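# Transfer green pen from blue plate to white plate

## Task

Pick up the green pen lying on the blue plate and set it down on the white plate, then leave the gripper clear so nothing on the robot touches the pen.

## Robot and tools

Robot: two arms, left_arm and right_arm, each with a two-finger gripper. Calibrated bases in the scene frame: left_arm at (-0.015, +0.340, 0) m with quat_wxyz (+1.000, 0, 0, -0.004); right_arm at (+0.046, -0.370, 0) m with quat_wxyz (+1.000, 0, 0, +0.015). Up is +z in both base frames.

Frames: the scene frame has its origin at table-top height, halfway between the nominal bases. +z points up, +x runs out over the table, and left_arm sits on the +y side. Arm names do not match image sides. All hand poses, hand targets and velocities for an arm, plus its wrist camera pose, are given in that arm's own base frame. Fixed cameras and the table use the scene frame. Printed hand positions and orientations may be off by a few centimetres, more so at long reach.

Gripper: fingers point along the gripper's +z axis and close along its y axis. end_effector_position is the point between the pads, roughly 1 cm short of the fingertips.

Row format (used by execute_actions and move): one flat list of 16 numbers covering both arms, even when only one moves. First left_arm: x, y, z, qw, qx, qy, qz, opening. Then right_arm in the same order. x, y, z are an absolute place in metres for end_effector_position, and the quaternion is an absolute orientation with w first. Both are in that arm's base frame. Opening runs from -1 (closed) to +1 (fully open, 0.093 m). To hold an orientation, repeat the same quaternion rather than copying the drifting reported one. To park an arm, resend one fixed pose and opening on every call, taken from the last result before it stopped. To leave a gripper unchanged, resend its present command, because 0 is itself a command.

execute_actions: actions is a list of actions. Each action is a table of up to 15 rows, and each row lasts one 1/30 s step. A shorter table keeps its last row for the remaining steps. An empty list just reports state. A target lying more than 0.6 m from the gripper's current position along any gripper axis gets the action refused for both arms. A malformed call, or a first action failing that check, rejects the whole call. cameras chooses which images come back: omitted, null or ["all"] gives all, [] gives none.

move: target is one 16-number row or a list of up to 15 rows (waypoints), with no distance limit. Each gripper travels a straight line from its Hand target toward the row pose. The whole list shares 10 s at most. speed is top speed in m/s, 0.002 to 2.9, default 0.25; rotation is capped at twice that in rad/s. It can be one number or one per waypoint. blend is in m and rounds corners at intermediate waypoints. opening_speed is the rate of change of the commanded opening per second on the -1..+1 scale, minimum 0.2. With blocking=false the call returns after about 0.5 s while the move continues; a new move replaces it. Paths ignore obstacles and the other arm. Faster moves lag more and hit harder. Targets placed past a contact press harder. Openings changed at later waypoints apply only once everything is at rest. The result adds a move: line with the ending (done, off_target, moving, held, fault) and any limits (paced means the sent pose was clipped; held means steps were withheld). Done means at rest within 10 mm and 2 degrees, and it says nothing about contact.

wait: seconds 0 to 10; arms keep their last command and any running move carries on. stop: brakes a running move to rest. zoom_image: camera is one of cam_head_left, cam_head_right, cam_left_wrist, cam_right_wrist (all 672x504). region is [x0, y0, x1, y1] in pixels from the top-left, at most 504 by 504. finished_scene: scene is the current scene number (1 or 2); this is final.

Results: per arm end_effector_position, end_effector_quat_wxyz, Hand target (where the arm is actually being sent, often short of the command), Tool commands, and grip_measured (motor position on the -1..+1 scale). Joint positions (rad) end with the finger gap in metres. Joint velocities say "within noise" when still. Joint torques are in N m, positive toward larger angles; the first three wrap at ±28. Joint ranges: waist -2.618..3.054, shoulder 0..3.142, elbow 0..3.142 (straight 2.901), wrist pitch and yaw -1.571..1.571, wrist roll -2.094..2.094. MOTOR HOT appears from 75 °C. At 90 °C an OVER-TEMPERATURE FAULT folds that arm and disables it.

Control notes: each step clips the commanded orientation to within 40 degrees of the measured one. Friction and weight can leave the gripper low, short or tilted, and tiny moves may not happen at all. Check the pose after each move and correct any tilt. Keep paths away from an arm's own base, since passing near it can flip the shoulder posture.

Grasping: the pads meet at about -0.94, and each mm of object width adds about 0.0208. For a firm hold on a rigid part, command at least 0.24 below the width reading; thin or round parts like a pen may need lower. Keep sending the closing number while holding. Release by sending a value well above the width reading. grip_measured alone does not confirm a hold on thin items, so check the wrist cameras.

Avoid: arm-to-arm contact or closing a gripper on the other's fingers, dropping or releasing the pen while it moves, fast impacts and hard pushes, anything leaving the table, and long stretched or loaded holds that heat motors. A camera cable resting on the pen counts as touching it. Loose objects may occasionally be nudged by outside pushes.

Each tool is called by a JSON object that holds its "fn" and its "kwargs".

## Session

{"fn": "execute_actions", "kwargs": {"actions": []}}

Scene clock: 0.00 s.
left_arm: end_effector_position=(+0.3778, +0.0433, +0.0662) grip_measured=+1.000 end_effector_quat_wxyz=(+0.538, -0.102, +0.832, +0.092) | right_arm: end_effector_position=(+0.3883, -0.0296, +0.0658) grip_measured=+1.000 end_effector_quat_wxyz=(+0.518, +0.069, +0.847, -0.101)
Joint positions: left_arm=[-0.004 1.596 0.356 0.807 -0.27 -0.075 0.093] | right_arm=[0.046 1.599 0.425 0.694 0.285 0.036 0.093]
Joint velocities: within noise
Joint torques (N m): no reading
Motor temperatures (°C): left_arm=[26 28 30 30 26 28 26] | right_arm=[27 30 26 26 26 27 27]
Heat: left arm: 30 °C; right arm: 30 °C.
Hand target: left_arm +0.3805, +0.0433, +0.0712; +0.544, -0.103, +0.828, +0.092 | right_arm +0.3904, -0.0295, +0.0699; +0.523, +0.070, +0.844, -0.100
Tool commands: left_gripper/opening=+1.0 right_gripper/opening=+1.0

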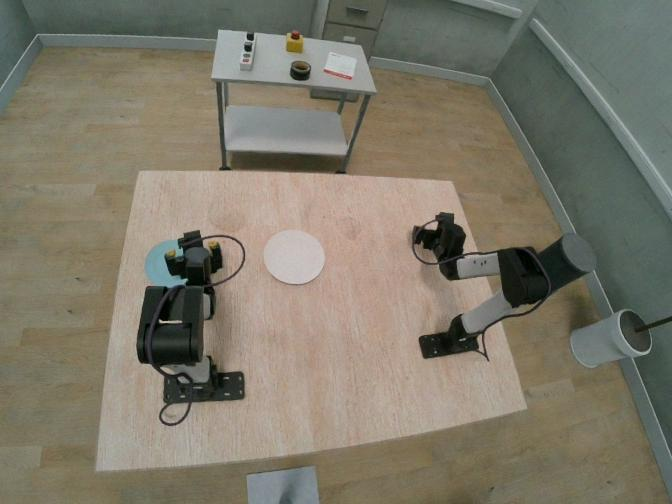

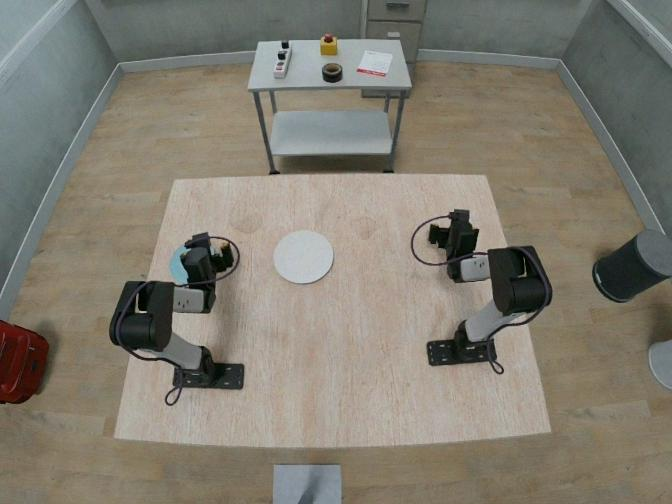

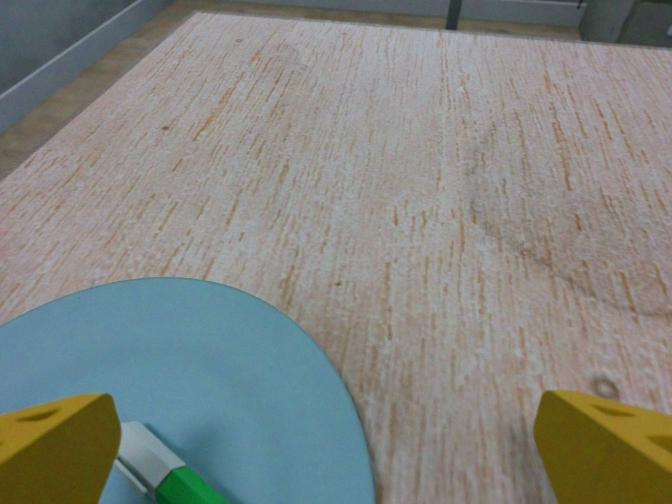

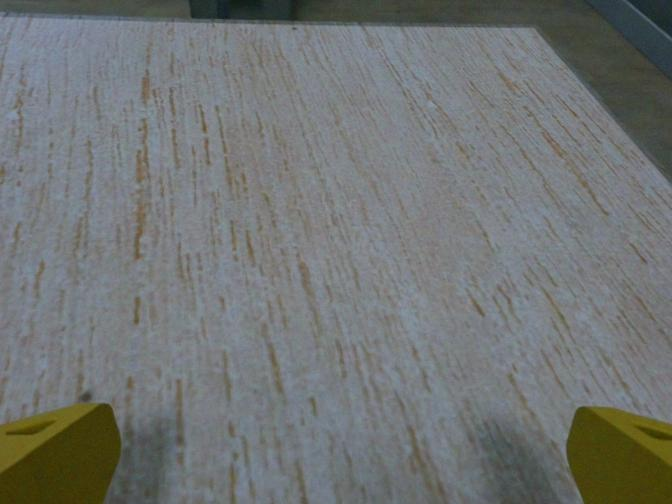

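{"fn": "move", "kwargs": {"target": [0.33, 0.043, 0.22, 0.30, 0, 0.954, 0, 1, 0.3883, -0.0296, 0.0658, 0.518, 0.069, 0.847, -0.101, 1]}}

Scene clock: 12.17 s.
left_arm: end_effector_position=(+0.3274, +0.0444, +0.2095) grip_measured=+1.000 end_effector_quat_wxyz=(+0.298, -0.013, +0.954, +0.006) | right_arm: end_effector_position=(+0.3883, -0.0296, +0.0658) grip_measured=+1.000 end_effector_quat_wxyz=(+0.518, +0.069, +0.847, -0.101)
Joint positions: left_arm=[0.175 1.281 1.21 -0.898 0.08 0.123 0.093] | right_arm=[0.046 1.599 0.425 0.694 0.285 0.036 0.093]
Joint velocities: within noise
Joint torques (N m): left_arm=[0.72 -2.84 11.97 1.41 0.29 0.19] | right_arm=[0.25 -5.55 4.78 2.62 0.02 0.08]
Motor temperatures (°C): left_arm=[26 29 31 33 26 28 26] | right_arm=[27 31 27 30 26 27 27]
Heat: left arm: 33 °C; right arm: 31 °C.
Hand target: left_arm +0.3290, +0.0445, +0.2206; +0.302, -0.007, +0.953, +0.002 | right_arm +0.3883, -0.0296, +0.0658; +0.518, +0.069, +0.847, -0.101
Off the commanded pose: left_arm 0.011 m, 2 deg | right_arm 0.000 m, 0 deg.
move: off_target (left_arm)

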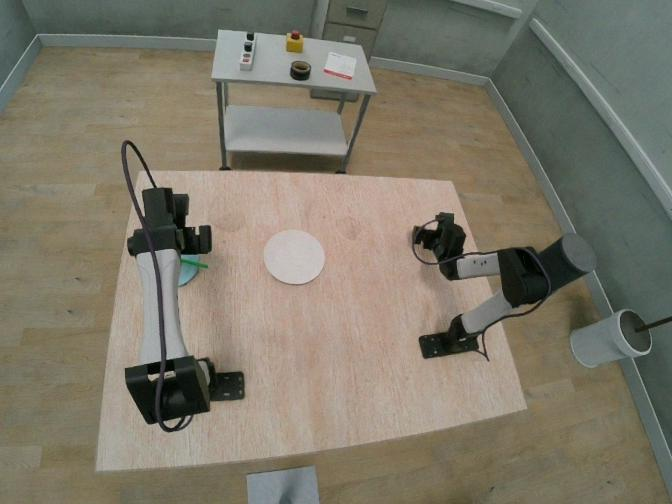

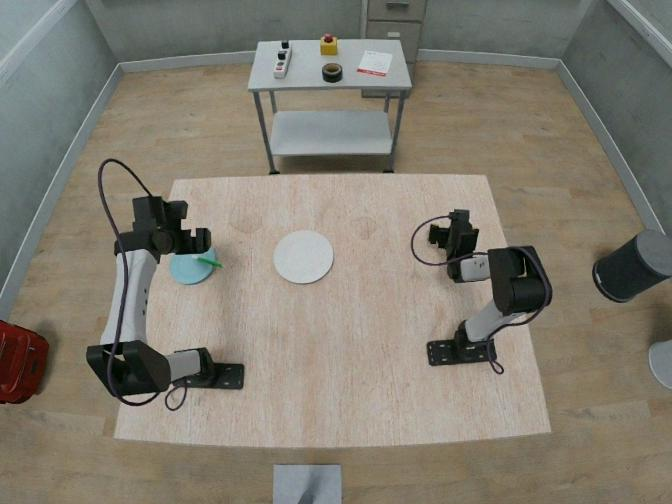

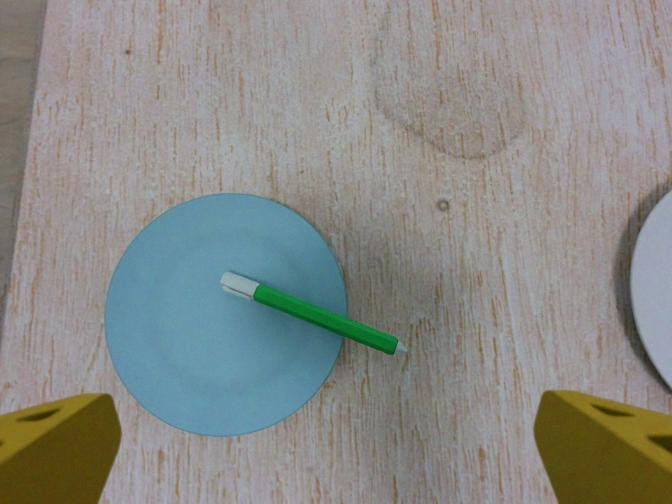

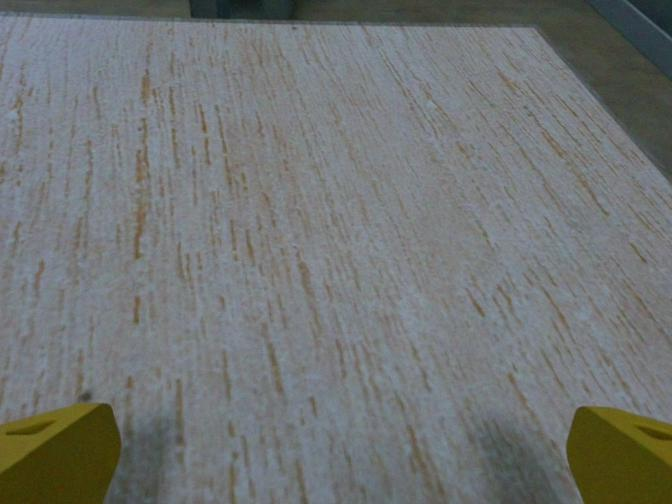

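{"fn": "move", "kwargs": {"target": [0.322, 0.056, 0.15, 0, -0.559, 0.829, 0, 0.2, 0.3883, -0.0296, 0.0658, 0.518, 0.069, 0.847, -0.101, 1], "speed": 0.35, "cameras": ["cam_head_right", "cam_left_wrist"]}}

Scene clock: 64.90 s.
left_arm: end_effector_position=(+0.3158, +0.0531, +0.1449) grip_measured=+0.203 end_effector_quat_wxyz=(-0.004, -0.544, +0.839, +0.005) | right_arm: end_effector_position=(+0.3883, -0.0296, +0.0658) grip_measured=+1.000 end_effector_quat_wxyz=(+0.518, +0.069, +0.847, -0.101)
Joint positions: left_arm=[0.163 1.765 1.584 -1.4 -0.006 -0.987 0.055] | right_arm=[0.046 1.599 0.425 0.694 0.285 0.036 0.093]
Joint velocities: within noise
Joint torques (N m): left_arm=[0.59 -5.45 10.26 0.3 0.11 -0.12] | right_arm=[0.21 -5.59 4.75 2.62 0.01 0.07]
Motor temperatures (°C): left_arm=[26 29 41 33 26 28 26] | right_arm=[27 32 29 35 26 27 27]
Heat: left arm: 41 °C; right arm: 35 °C.
Hand target: left_arm +0.3220, +0.0541, +0.1508; -0.001, -0.554, +0.833, -0.004 | right_arm +0.3883, -0.0296, +0.0658; +0.518, +0.069, +0.847, -0.101
Off the commanded pose: left_arm 0.009 m, 2 deg | right_arm 0.000 m, 0 deg.
move: done
Images, in order (width x height): cam_head_right 672x504, cam_left_wrist 672x504.

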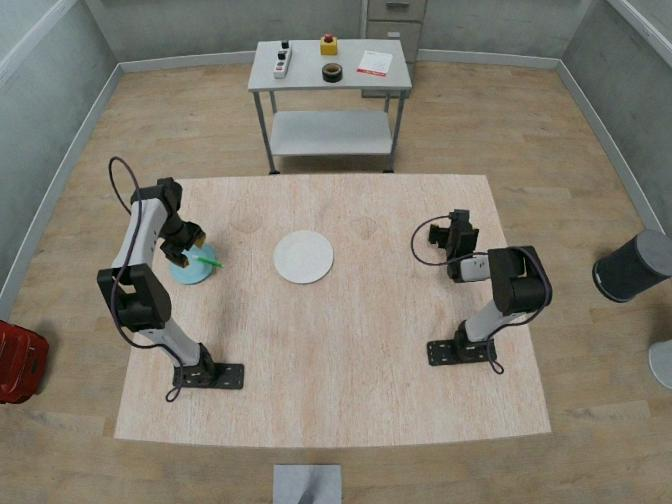

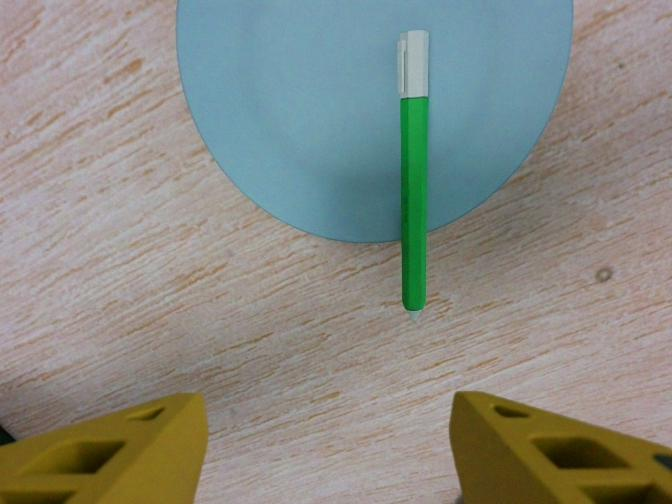

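{"fn": "move", "kwargs": {"target": [0.355, 0.056, 0.095, 0, -0.559, 0.829, 0, 0.2, 0.3883, -0.0296, 0.0658, 0.518, 0.069, 0.847, -0.101, 1], "speed": 0.25, "cameras": ["cam_head_right", "cam_left_wrist"]}}

Scene clock: 92.17 s.
left_arm: end_effector_position=(+0.3527, +0.0592, +0.1012) grip_measured=+0.203 end_effector_quat_wxyz=(+0.002, -0.556, +0.831, +0.003) | right_arm: end_effector_position=(+0.3883, -0.0296, +0.0658) grip_measured=+1.000 end_effector_quat_wxyz=(+0.518, +0.069, +0.847, -0.101)
Joint positions: left_arm=[0.163 1.901 1.584 -1.251 -0.006 -1.015 0.055] | right_arm=[0.046 1.599 0.425 0.694 0.285 0.036 0.093]
Joint velocities: within noise
Joint torques (N m): left_arm=[-0.69 -6.75 5.81 0.64 0.03 -0.15] | right_arm=[0.2 -5.59 4.75 2.62 0.02 0.08]
Motor temperatures (°C): left_arm=[26 30 38 31 26 28 26] | right_arm=[27 33 29 36 26 27 27]
Heat: left arm: 38 °C; right arm: 36 °C.
Hand target: left_arm +0.3548, +0.0560, +0.0950; +0.000, -0.559, +0.829, +0.000 | right_arm +0.3883, -0.0296, +0.0658; +0.518, +0.069, +0.847, -0.101
Off the commanded pose: left_arm 0.007 m, 1 deg | right_arm 0.000 m, 0 deg.
move: done
Images, in order (width x height): cam_head_right 672x504, cam_left_wrist 672x504.

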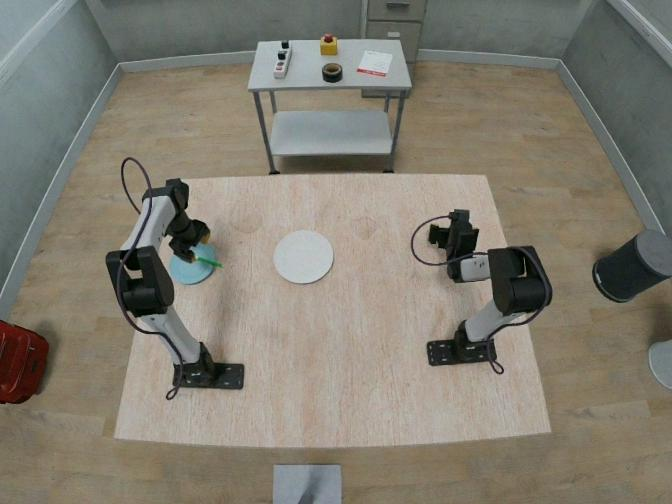

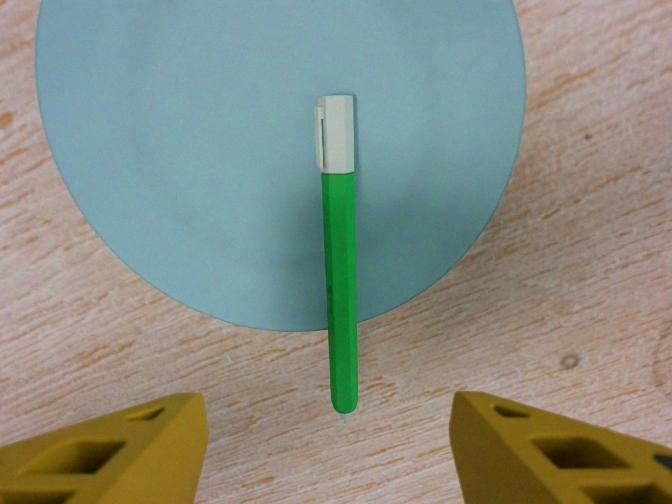

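{"fn": "move", "kwargs": {"target": [0.361, 0.066, 0.038, 0, -0.550, 0.835, 0, 0.1, 0.3883, -0.0296, 0.0658, 0.518, 0.069, 0.847, -0.101, 1], "speed": 0.15, "cameras": ["cam_head_left", "cam_left_wrist"]}}

Scene clock: 142.37 s.
left_arm: end_effector_position=(+0.3631, +0.0647, +0.0467) grip_measured=+0.103 end_effector_quat_wxyz=(+0.006, -0.553, +0.833, +0.001) | right_arm: end_effector_position=(+0.3883, -0.0296, +0.0658) grip_measured=+1.000 end_effector_quat_wxyz=(+0.518, +0.069, +0.847, -0.101)
Joint positions: left_arm=[0.173 1.973 1.462 -1.05 -0.006 -0.998 0.05] | right_arm=[0.046 1.599 0.425 0.694 0.285 0.036 0.093]
Joint velocities: within noise
Joint torques (N m): left_arm=[0.62 -7.09 4.83 0.67 0.04 0.19] | right_arm=[0.21 -5.57 4.78 2.62 0.01 0.08]
Motor temperatures (°C): left_arm=[26 34 35 31 26 28 26] | right_arm=[27 33 30 39 26 27 27]
Heat: left arm: 35 °C; right arm: 39 °C.
Hand target: left_arm +0.3606, +0.0659, +0.0381; -0.001, -0.550, +0.835, +0.000 | right_arm +0.3883, -0.0296, +0.0658; +0.518, +0.069, +0.847, -0.101
Off the commanded pose: left_arm 0.009 m, 1 deg | right_arm 0.000 m, 0 deg.
move: done
Images, in order (width x height): cam_head_left 672x504, cam_left_wrist 672x504.

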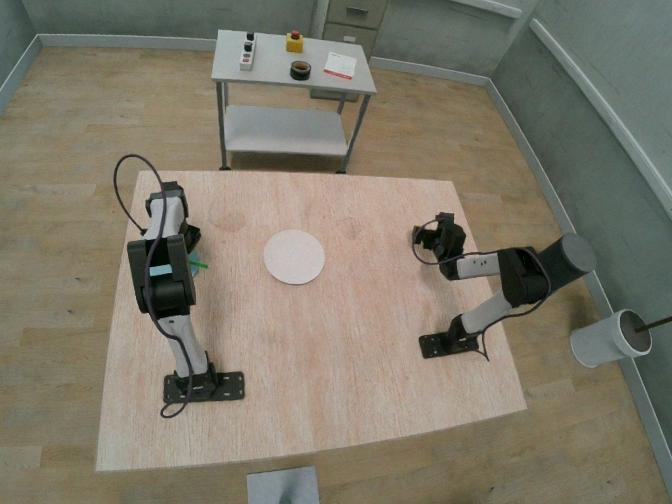

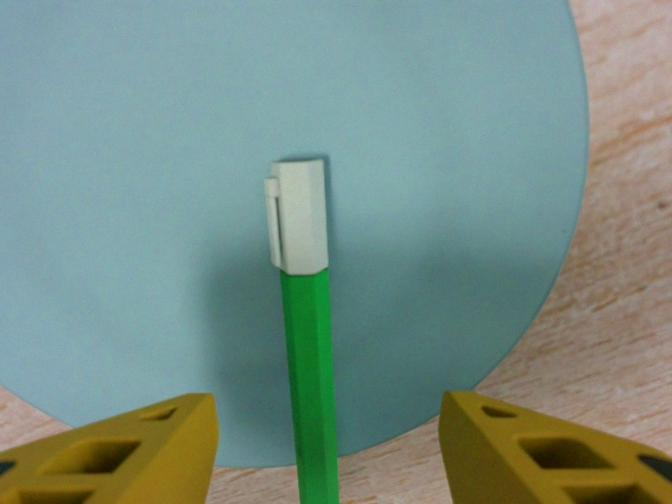

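{"fn": "move", "kwargs": {"target": [0.358, 0.0672, 0.020, 0, -0.568, 0.823, 0, -0.2, 0.3883, -0.0296, 0.0658, 0.518, 0.069, 0.847, -0.101, 1], "speed": 0.08, "cameras": ["cam_left_wrist"]}}

Scene clock: 158.90 s.
left_arm: end_effector_position=(+0.3622, +0.0660, +0.0309) grip_measured=-0.197 end_effector_quat_wxyz=(+0.010, -0.558, +0.830, -0.001) | right_arm: end_effector_position=(+0.3883, -0.0296, +0.0658) grip_measured=+1.000 end_effector_quat_wxyz=(+0.518, +0.069, +0.847, -0.101)
Joint positions: left_arm=[0.177 1.981 1.408 -0.98 -0.006 -1.007 0.036] | right_arm=[0.046 1.599 0.425 0.694 0.285 0.036 0.093]
Joint velocities: within noise
Joint torques (N m): left_arm=[0.69 -6.76 4.53 0.7 0.04 -0.14] | right_arm=[0.2 -5.61 4.74 2.62 0.02 0.07]
Motor temperatures (°C): left_arm=[26 34 35 31 26 28 26] | right_arm=[27 33 30 40 26 27 27]
Heat: left arm: 35 °C; right arm: 40 °C.
Hand target: left_arm +0.3581, +0.0672, +0.0204; +0.000, -0.568, +0.823, +0.000 | right_arm +0.3883, -0.0296, +0.0658; +0.518, +0.069, +0.847, -0.101
Off the commanded pose: left_arm 0.012 m, 2 deg | right_arm 0.000 m, 0 deg.
move: off_target (left_arm)
Images, in order (width x height): cam_left_wrist 672x504.

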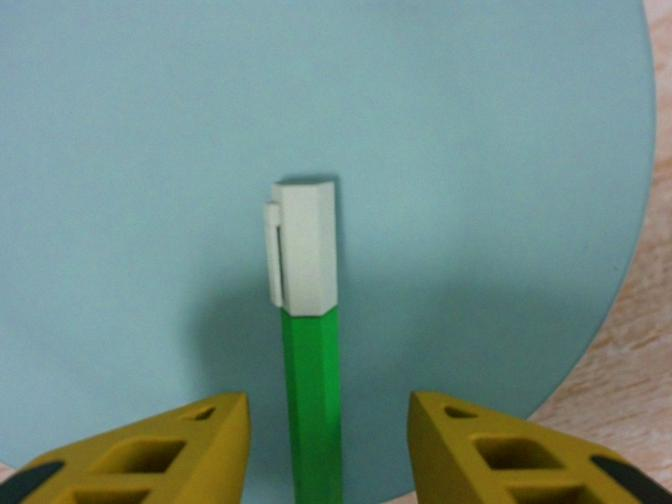

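{"fn": "zoom_image", "kwargs": {"camera": "cam_left_wrist", "region": [150, 300, 500, 504]}}

Scaled by 1.440.

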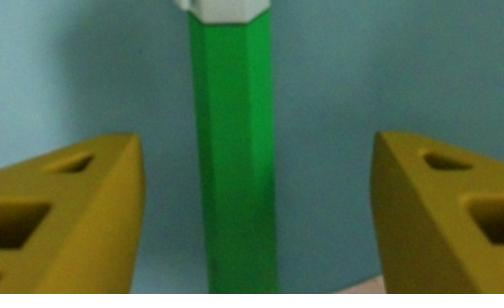

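{"fn": "move", "kwargs": {"target": [0.352, 0.0685, 0.010, 0, -0.572, 0.820, 0, -0.2, 0.3883, -0.0296, 0.0658, 0.518, 0.069, 0.847, -0.101, 1], "speed": 0.05, "cameras": ["cam_left_wrist"]}}

Scene clock: 171.97 s.
left_arm: end_effector_position=(+0.3564, +0.0656, +0.0211) grip_measured=-0.197 end_effector_quat_wxyz=(+0.005, -0.561, +0.828, -0.001) | right_arm: end_effector_position=(+0.3883, -0.0296, +0.0658) grip_measured=+1.000 end_effector_quat_wxyz=(+0.518, +0.069, +0.847, -0.101)
Joint positions: left_arm=[0.181 1.981 1.367 -0.947 -0.002 -1.009 0.036] | right_arm=[0.046 1.599 0.425 0.694 0.285 0.036 0.093]
Joint velocities: within noise
Joint torques (N m): left_arm=[0.94 -7.05 3.6 0.79 0 -0.16] | right_arm=[0.21 -5.57 4.79 2.62 0.02 0.08]
Motor temperatures (°C): left_arm=[26 35 34 31 26 28 26] | right_arm=[27 33 30 40 26 27 27]
Heat: left arm: 35 °C; right arm: 40 °C.
Hand target: left_arm +0.3516, +0.0682, +0.0103; -0.001, -0.572, +0.820, +0.000 | right_arm +0.3883, -0.0296, +0.0658; +0.518, +0.069, +0.847, -0.101
Off the commanded pose: left_arm 0.012 m, 2 deg | right_arm 0.000 m, 0 deg.
move: off_target (left_arm)
Images, in order (width x height): cam_left_wrist 672x504.

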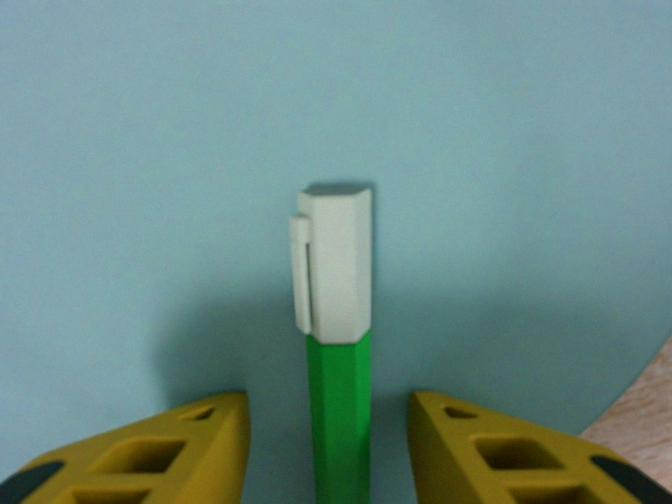

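{"fn": "move", "kwargs": {"target": [0.352, 0.0685, 0.010, 0, -0.572, 0.820, 0, -0.97, 0.3883, -0.0296, 0.0658, 0.518, 0.069, 0.847, -0.101, 1], "speed": 0.05, "opening_speed": 0.6, "cameras": ["cam_left_wrist"]}}

Scene clock: 182.80 s.
left_arm: end_effector_position=(+0.3633, +0.0661, +0.0210) grip_measured=-0.880 end_effector_quat_wxyz=(+0.017, -0.562, +0.827, -0.009) | right_arm: end_effector_position=(+0.3883, -0.0296, +0.0658) grip_measured=+1.000 end_effector_quat_wxyz=(+0.518, +0.069, +0.847, -0.101)
Joint positions: left_arm=[0.181 1.981 1.365 -0.917 0.003 -1.012 0.003] | right_arm=[0.046 1.599 0.425 0.694 0.285 0.036 0.093]
Joint velocities: within noise
Joint torques (N m): left_arm=[0.91 -7.1 3.84 0.55 -0.08 -0.14] | right_arm=[0.2 -5.63 4.77 2.62 0.02 0.08]
Motor temperatures (°C): left_arm=[26 36 34 31 26 28 26] | right_arm=[27 33 30 40 26 27 27]
Heat: left arm: 36 °C; right arm: 40 °C.
Hand target: left_arm +0.3521, +0.0684, +0.0104; +0.000, -0.572, +0.820, +0.000 | right_arm +0.3883, -0.0296, +0.0658; +0.518, +0.069, +0.847, -0.101
Off the commanded pose: left_arm 0.016 m, 3 deg | right_arm 0.000 m, 0 deg.
move: off_target (left_arm)
Images, in order (width x height): cam_left_wrist 672x504.

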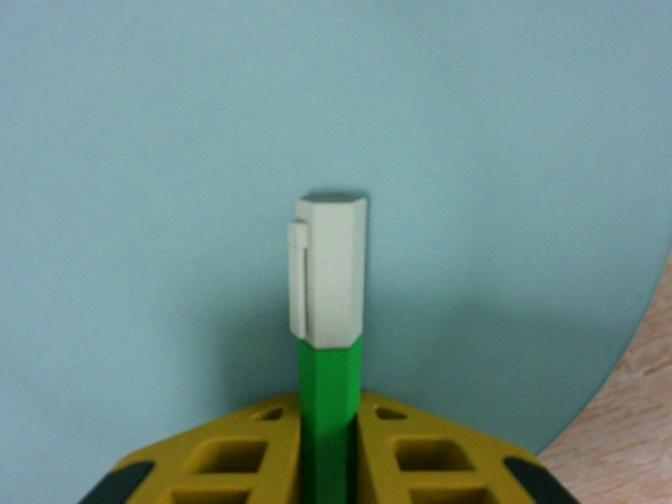

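{"fn": "move", "kwargs": {"target": [0.360, 0.067, 0.11, 0, -0.565, 0.825, 0, -0.97, 0.3883, -0.0296, 0.0658, 0.518, 0.069, 0.847, -0.101, 1], "speed": 0.12, "cameras": ["cam_left_wrist", "cam_head_right"]}}

Scene clock: 208.40 s.
left_arm: end_effector_position=(+0.3523, +0.0640, +0.0900) grip_measured=-0.889 end_effector_quat_wxyz=(-0.027, -0.562, +0.827, +0.010) | right_arm: end_effector_position=(+0.3883, -0.0296, +0.0658) grip_measured=+1.000 end_effector_quat_wxyz=(+0.518, +0.069, +0.847, -0.101)
Joint positions: left_arm=[0.181 1.963 1.622 -1.286 0.003 -1.012 0.003] | right_arm=[0.046 1.599 0.425 0.694 0.285 0.036 0.093]
Joint velocities: within noise
Joint torques (N m): left_arm=[0.21 -10.19 9.91 0.18 -0.07 -0.03] | right_arm=[0.21 -5.59 4.75 2.62 0.02 0.07]
Motor temperatures (°C): left_arm=[26 38 34 31 26 28 27] | right_arm=[27 33 30 41 26 27 27]
Heat: left arm: 38 °C; right arm: 41 °C.
Hand target: left_arm +0.3593, +0.0668, +0.1098; +0.000, -0.565, +0.825, +0.000 | right_arm +0.3883, -0.0296, +0.0658; +0.518, +0.069, +0.847, -0.101
Off the commanded pose: left_arm 0.022 m, 3 deg | right_arm 0.000 m, 0 deg.
move: off_target (left_arm)
Images, in order (width x height): cam_head_right 672x504, cam_left_wrist 672x504.

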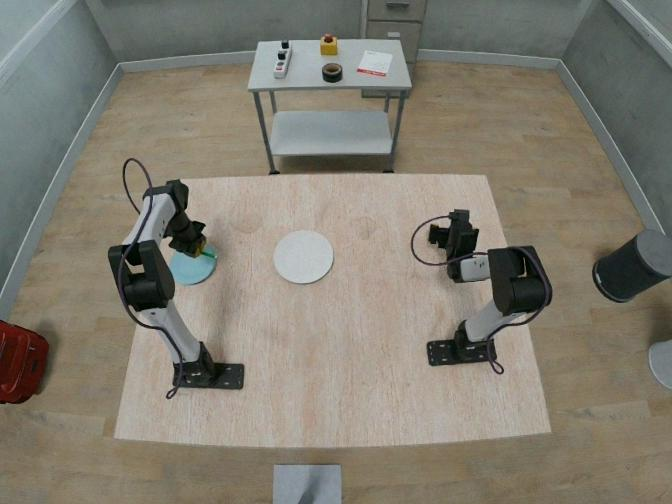

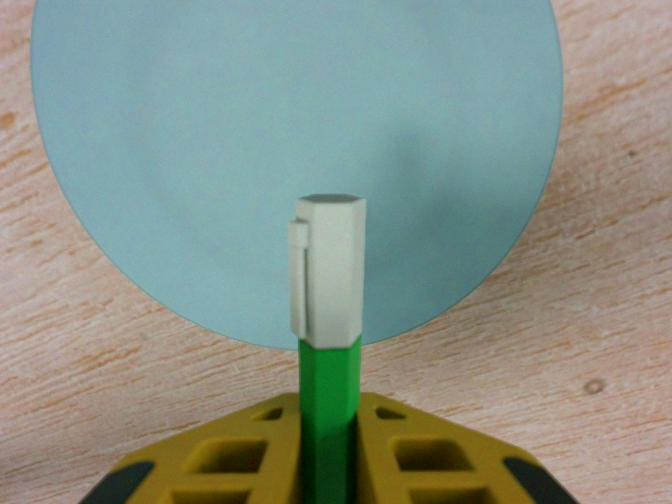

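{"fn": "move", "kwargs": {"target": [0.360, -0.24, 0.14, 0, -0.216, 0.976, 0, -0.97, 0.3883, -0.0296, 0.0658, 0.518, 0.069, 0.847, -0.101, 1], "speed": 0.25}}

Scene clock: 215.70 s.
left_arm: end_effector_position=(+0.3540, -0.2389, +0.1369) grip_measured=-0.889 end_effector_quat_wxyz=(+0.000, -0.220, +0.975, -0.002) | right_arm: end_effector_position=(+0.3883, -0.0296, +0.0658) grip_measured=+1.000 end_effector_quat_wxyz=(+0.518, +0.069, +0.847, -0.101)
Joint positions: left_arm=[-0.593 2.224 2.208 -1.552 0.003 -1.037 0.003] | right_arm=[0.046 1.599 0.425 0.694 0.285 0.036 0.093]
Joint velocities: within noise
Joint torques (N m): left_arm=[0.39 -8.25 10.09 0.28 -0.1 0.18] | right_arm=[0.24 -5.59 4.75 2.62 0.02 0.08]
Motor temperatures (°C): left_arm=[26 38 35 31 26 28 27] | right_arm=[27 33 30 42 26 27 27]
Heat: left arm: 38 °C; right arm: 42 °C.
Hand target: left_arm +0.3593, -0.2388, +0.1396; +0.005, -0.216, +0.976, -0.003 | right_arm +0.3883, -0.0296, +0.0658; +0.518, +0.069, +0.847, -0.101
Off the commanded pose: left_arm 0.007 m, 1 deg | right_arm 0.000 m, 0 deg.
joint sent to its limit (left arm) — joint 4 (wrist pitch), lower limit. The joint targets still meet the commanded pose.
move: done

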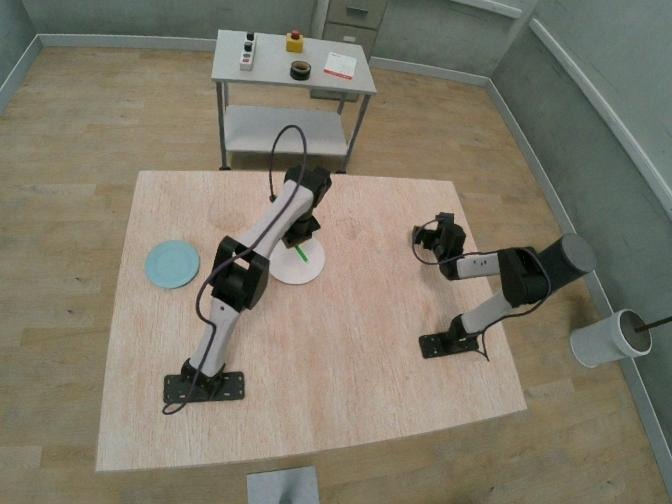

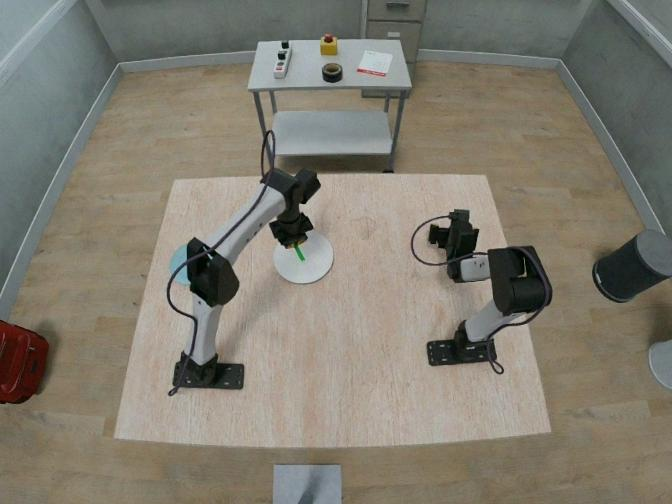

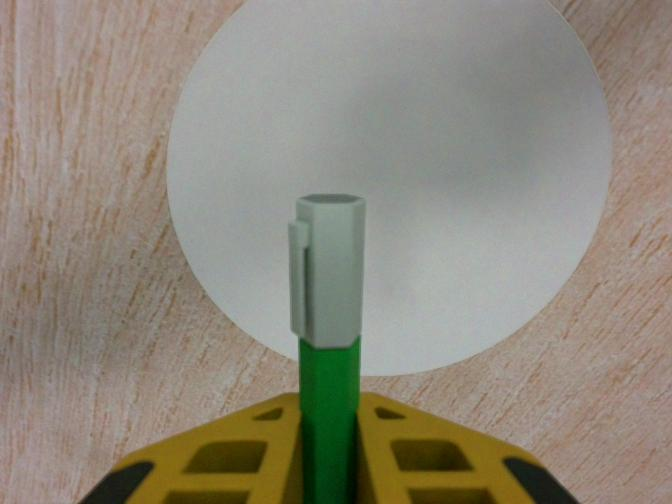

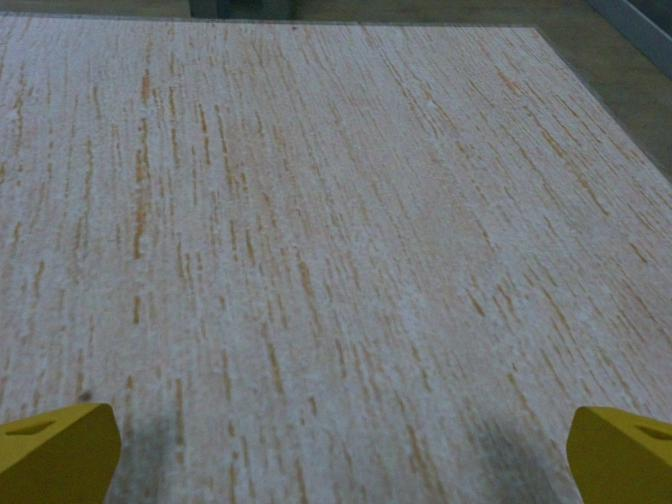

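{"fn": "move", "kwargs": {"target": [0.397, -0.2455, 0.05, 0, -0.216, 0.976, 0, -0.97, 0.3883, -0.0296, 0.0658, 0.518, 0.069, 0.847, -0.101, 1], "speed": 0.15, "cameras": ["cam_head_left", "cam_head_right", "cam_left_wrist"]}}

{"fn": "zoom_image", "kwargs": {"camera": "cam_left_wrist", "region": [260, 160, 400, 280]}}

{"fn": "zoom_image", "kwargs": {"camera": "cam_head_right", "region": [240, 190, 360, 300]}}

Scene clock: 239.03 s.
left_arm: end_effector_position=(+0.3941, -0.2481, +0.0591) grip_measured=-0.889 end_effector_quat_wxyz=(+0.001, -0.219, +0.976, -0.003) | right_arm: end_effector_position=(+0.3883, -0.0296, +0.0658) grip_measured=+1.000 end_effector_quat_wxyz=(+0.518, +0.069, +0.847, -0.101)
Joint positions: left_arm=[-0.561 2.385 2.171 -1.351 0.003 -1.003 0.003] | right_arm=[0.046 1.599 0.425 0.694 0.285 0.036 0.093]
Joint velocities: within noise
Joint torques (N m): left_arm=[0.58 -9.62 5.74 0.64 -0.07 0.17] | right_arm=[0.2 -5.59 4.77 2.62 0.02 0.08]
Motor temperatures (°C): left_arm=[26 40 38 31 26 28 27] | right_arm=[27 33 30 42 26 27 27]
Heat: left arm: 40 °C; right arm: 42 °C.
Hand target: left_arm +0.3968, -0.2454, +0.0502; +0.000, -0.216, +0.976, +0.000 | right_arm +0.3883, -0.0296, +0.0658; +0.518, +0.069, +0.847, -0.101
Off the commanded pose: left_arm 0.010 m, 1 deg | right_arm 0.000 m, 0 deg.
move: done
Images, in order (width x height): cam_head_left 672x504, cam_head_right 672x504, cam_left_wrist 672x504.

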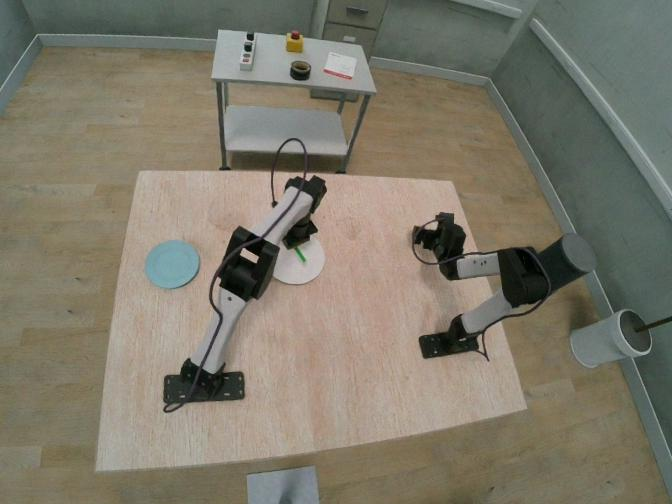

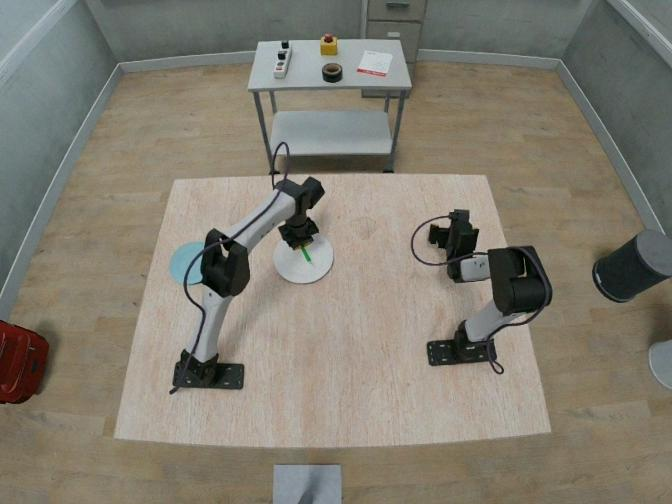

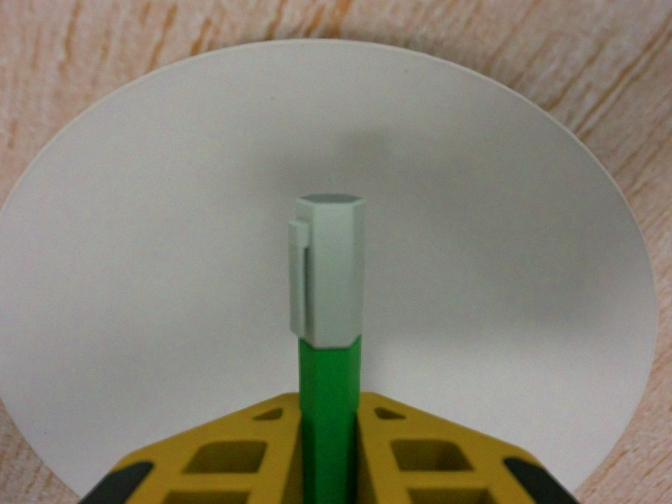

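Scaled by 3.600.

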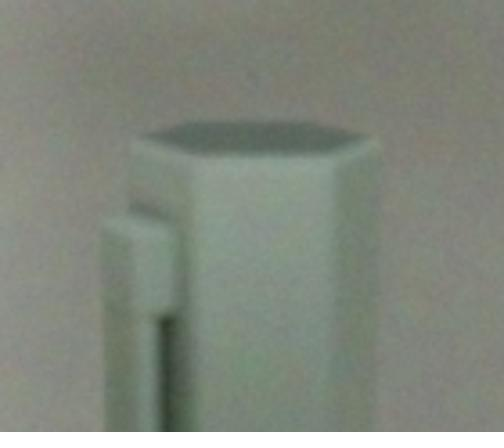

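Scaled by 4.200.

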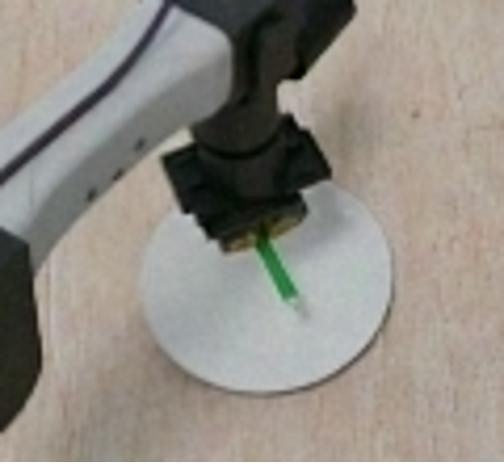

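{"fn": "move", "kwargs": {"target": [0.397, -0.2445, 0.017, 0.0426, -0.216, 0.975, 0.0094, -0.97, 0.3883, -0.0296, 0.0658, 0.518, 0.069, 0.847, -0.101, 1], "speed": 0.08, "cameras": ["cam_left_wrist", "cam_head_right"]}}

{"fn": "zoom_image", "kwargs": {"camera": "cam_head_right", "region": [240, 190, 360, 300]}}

Scene clock: 257.33 s.
left_arm: end_effector_position=(+0.3911, -0.2427, +0.0224) grip_measured=-0.889 end_effector_quat_wxyz=(+0.021, -0.218, +0.976, +0.014) | right_arm: end_effector_position=(+0.3883, -0.0296, +0.0658) grip_measured=+1.000 end_effector_quat_wxyz=(+0.518, +0.069, +0.847, -0.101)
Joint positions: left_arm=[-0.573 2.363 1.987 -1.185 -0.049 -1.012 0.003] | right_arm=[0.046 1.599 0.425 0.694 0.285 0.036 0.093]
Joint velocities: within noise
Joint torques (N m): left_arm=[-0.55 -11.06 3.58 1.11 -0.37 -0.09] | right_arm=[0.23 -5.56 4.78 2.62 0.02 0.08]
Motor temperatures (°C): left_arm=[26 43 36 31 26 28 27] | right_arm=[27 33 30 43 26 27 27]
Heat: left arm: 43 °C; right arm: 43 °C.
Hand target: left_arm +0.3968, -0.2444, +0.0171; +0.041, -0.221, +0.974, +0.010 | right_arm +0.3883, -0.0296, +0.0658; +0.518, +0.069, +0.847, -0.101
Off the commanded pose: left_arm 0.008 m, 3 deg | right_arm 0.000 m, 0 deg.
move: off_target (left_arm)
Images, in order (width x height): cam_head_right 672x504, cam_left_wrist 672x504.

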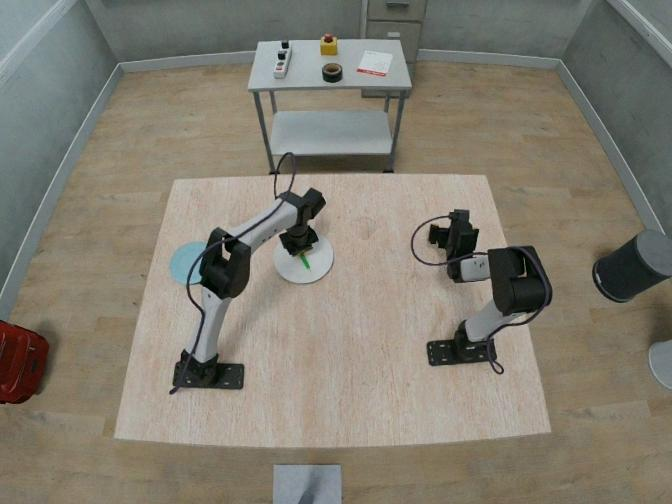

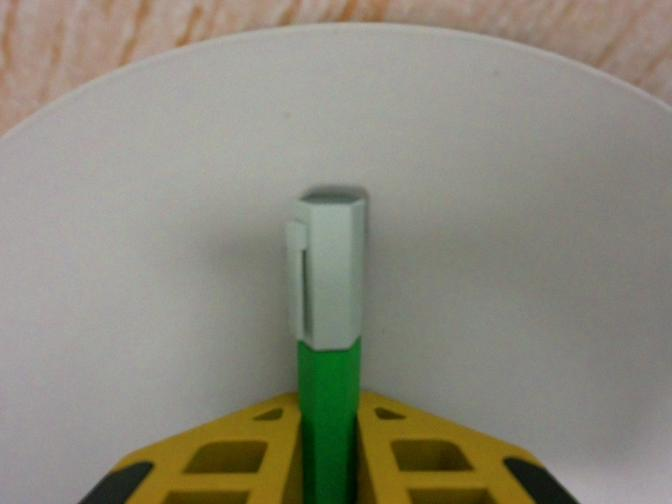

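Scaled by 4.200.

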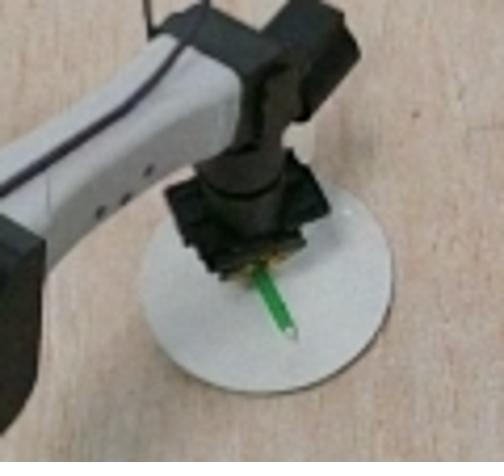

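{"fn": "move", "kwargs": {"target": [0.397, -0.2445, 0.008, 0.055, -0.216, 0.975, 0.012, -0.97, 0.3883, -0.0296, 0.0658, 0.518, 0.069, 0.847, -0.101, 1], "speed": 0.04, "cameras": ["cam_left_wrist", "cam_head_right"]}}

{"fn": "zoom_image", "kwargs": {"camera": "cam_left_wrist", "region": [200, 160, 460, 504]}}

Scene clock: 265.07 s.
left_arm: end_effector_position=(+0.3906, -0.2427, +0.0220) grip_measured=-0.889 end_effector_quat_wxyz=(+0.035, -0.214, +0.976, +0.013) | right_arm: end_effector_position=(+0.3883, -0.0296, +0.0658) grip_measured=+1.000 end_effector_quat_wxyz=(+0.518, +0.069, +0.847, -0.101)
Joint positions: left_arm=[-0.581 2.338 1.94 -1.142 -0.068 -1.012 0.003] | right_arm=[0.046 1.599 0.425 0.694 0.285 0.036 0.093]
Joint velocities: within noise
Joint torques (N m): left_arm=[-0.62 -9.66 3.19 1.29 -0.42 -0.07] | right_arm=[0.23 -5.56 4.75 2.62 0.02 0.07]
Motor temperatures (°C): left_arm=[26 45 36 31 26 28 27] | right_arm=[27 33 30 43 26 27 27]
Heat: left arm: 45 °C; right arm: 43 °C.
Hand target: left_arm +0.3961, -0.2440, +0.0085; +0.053, -0.216, +0.975, +0.013 | right_arm +0.3883, -0.0296, +0.0658; +0.518, +0.069, +0.847, -0.101
Off the commanded pose: left_arm 0.016 m, 2 deg | right_arm 0.000 m, 0 deg.
move: off_target (left_arm)
Images, in order (width x height): cam_head_right 672x504, cam_left_wrist 672x504.

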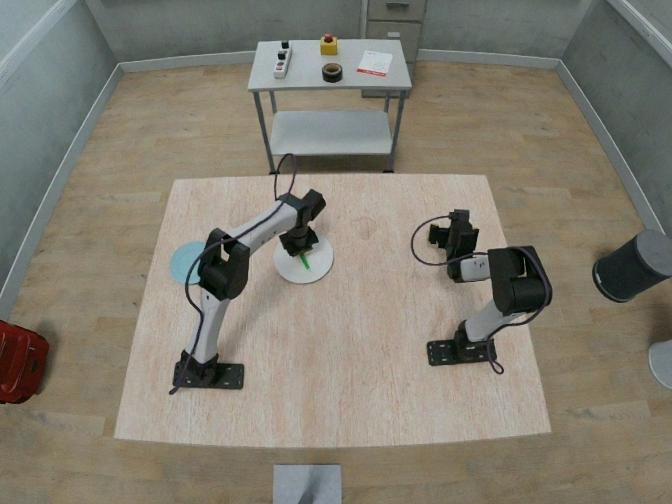

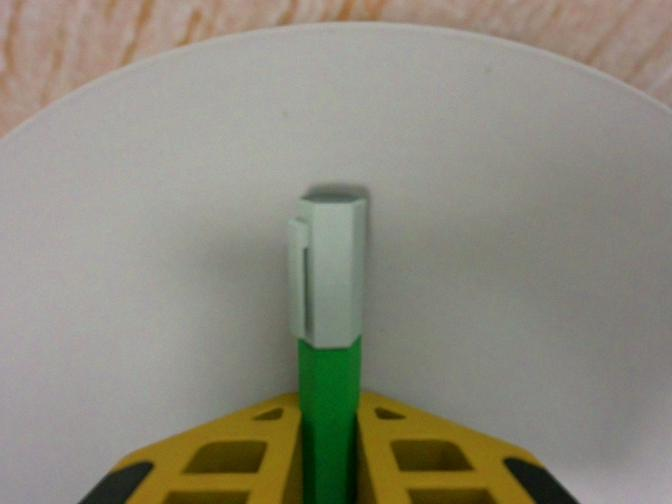

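Scaled by 1.465.

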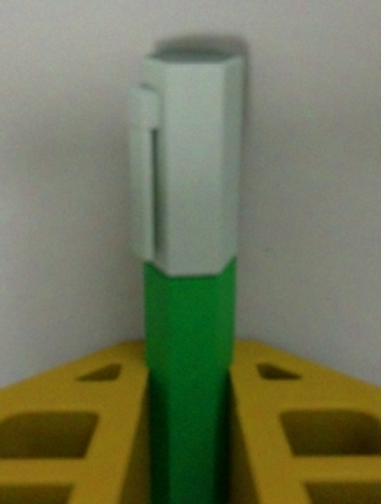

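{"fn": "move", "kwargs": {"target": [[0.393, -0.2435, 0.016, 0.045, -0.216, 0.975, 0.012, -0.97, 0.3883, -0.0296, 0.0658, 0.518, 0.069, 0.847, -0.101, 1], [0.393, -0.2435, 0.016, 0.045, -0.216, 0.975, 0.012, -0.2, 0.3883, -0.0296, 0.0658, 0.518, 0.069, 0.847, -0.101, 1], [0.393, -0.2435, 0.11, 0.03, -0.216, 0.975, 0.01, -0.2, 0.3883, -0.0296, 0.0658, 0.518, 0.069, 0.847, -0.101, 1]], "speed": [0.05, 0.05, 0.1], "opening_speed": 0.8}}

Scene clock: 281.20 s.
left_arm: end_effector_position=(+0.3898, -0.2418, +0.1084) grip_measured=-0.203 end_effector_quat_wxyz=(+0.034, -0.210, +0.977, +0.015) | right_arm: end_effector_position=(+0.3883, -0.0296, +0.0658) grip_measured=+1.000 end_effector_quat_wxyz=(+0.518, +0.069, +0.847, -0.101)
Joint positions: left_arm=[-0.581 2.347 2.299 -1.498 -0.069 -1.003 0.035] | right_arm=[0.046 1.599 0.425 0.694 0.285 0.036 0.093]
Joint velocities: within noise
Joint torques (N m): left_arm=[0.42 -8.95 10.14 0.33 0.08 0.04] | right_arm=[0.23 -5.59 4.75 2.62 0.01 0.08]
Motor temperatures (°C): left_arm=[26 44 35 32 26 28 27] | right_arm=[27 34 30 44 26 27 27]
Heat: left arm: 44 °C; right arm: 44 °C.
Hand target: left_arm +0.3931, -0.2438, +0.1099; +0.031, -0.212, +0.977, +0.009 | right_arm +0.3883, -0.0296, +0.0658; +0.518, +0.069, +0.847, -0.101
Off the commanded pose: left_arm 0.004 m, 1 deg | right_arm 0.000 m, 0 deg.
move: done

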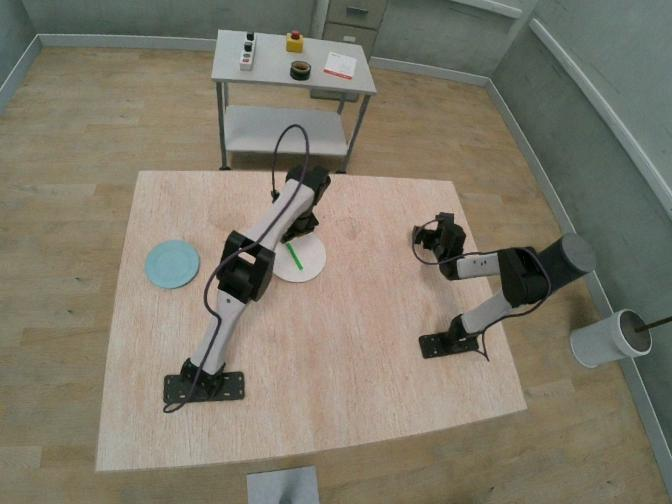

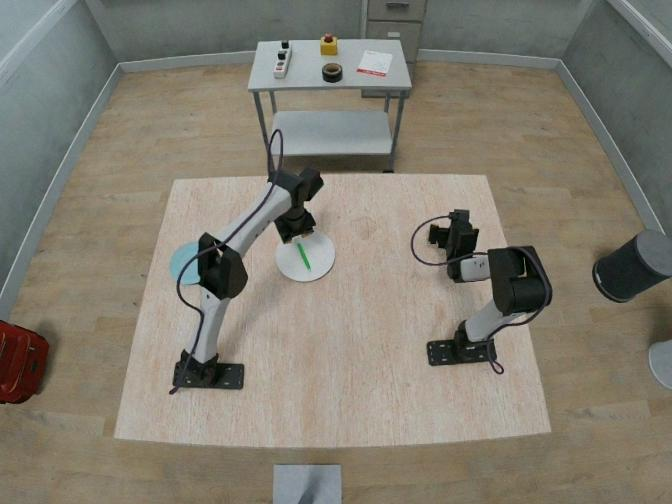

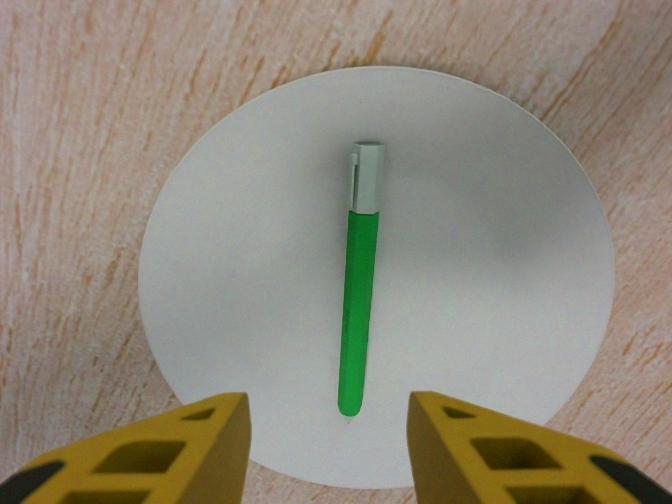

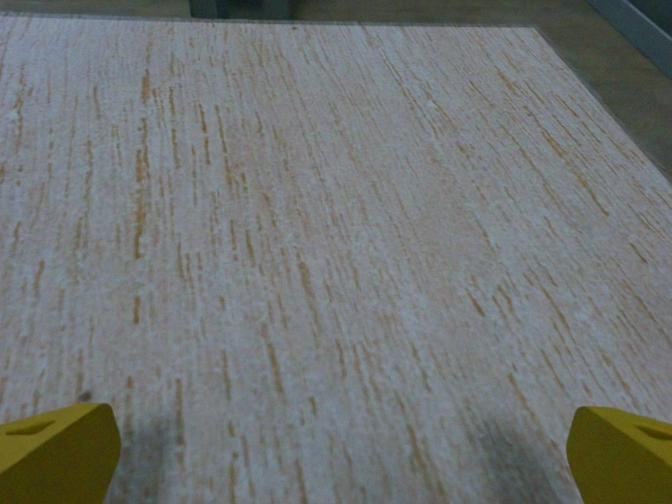

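{"fn": "finished_scene", "kwargs": {"scene": 1}}

The scene is finished: the task was done.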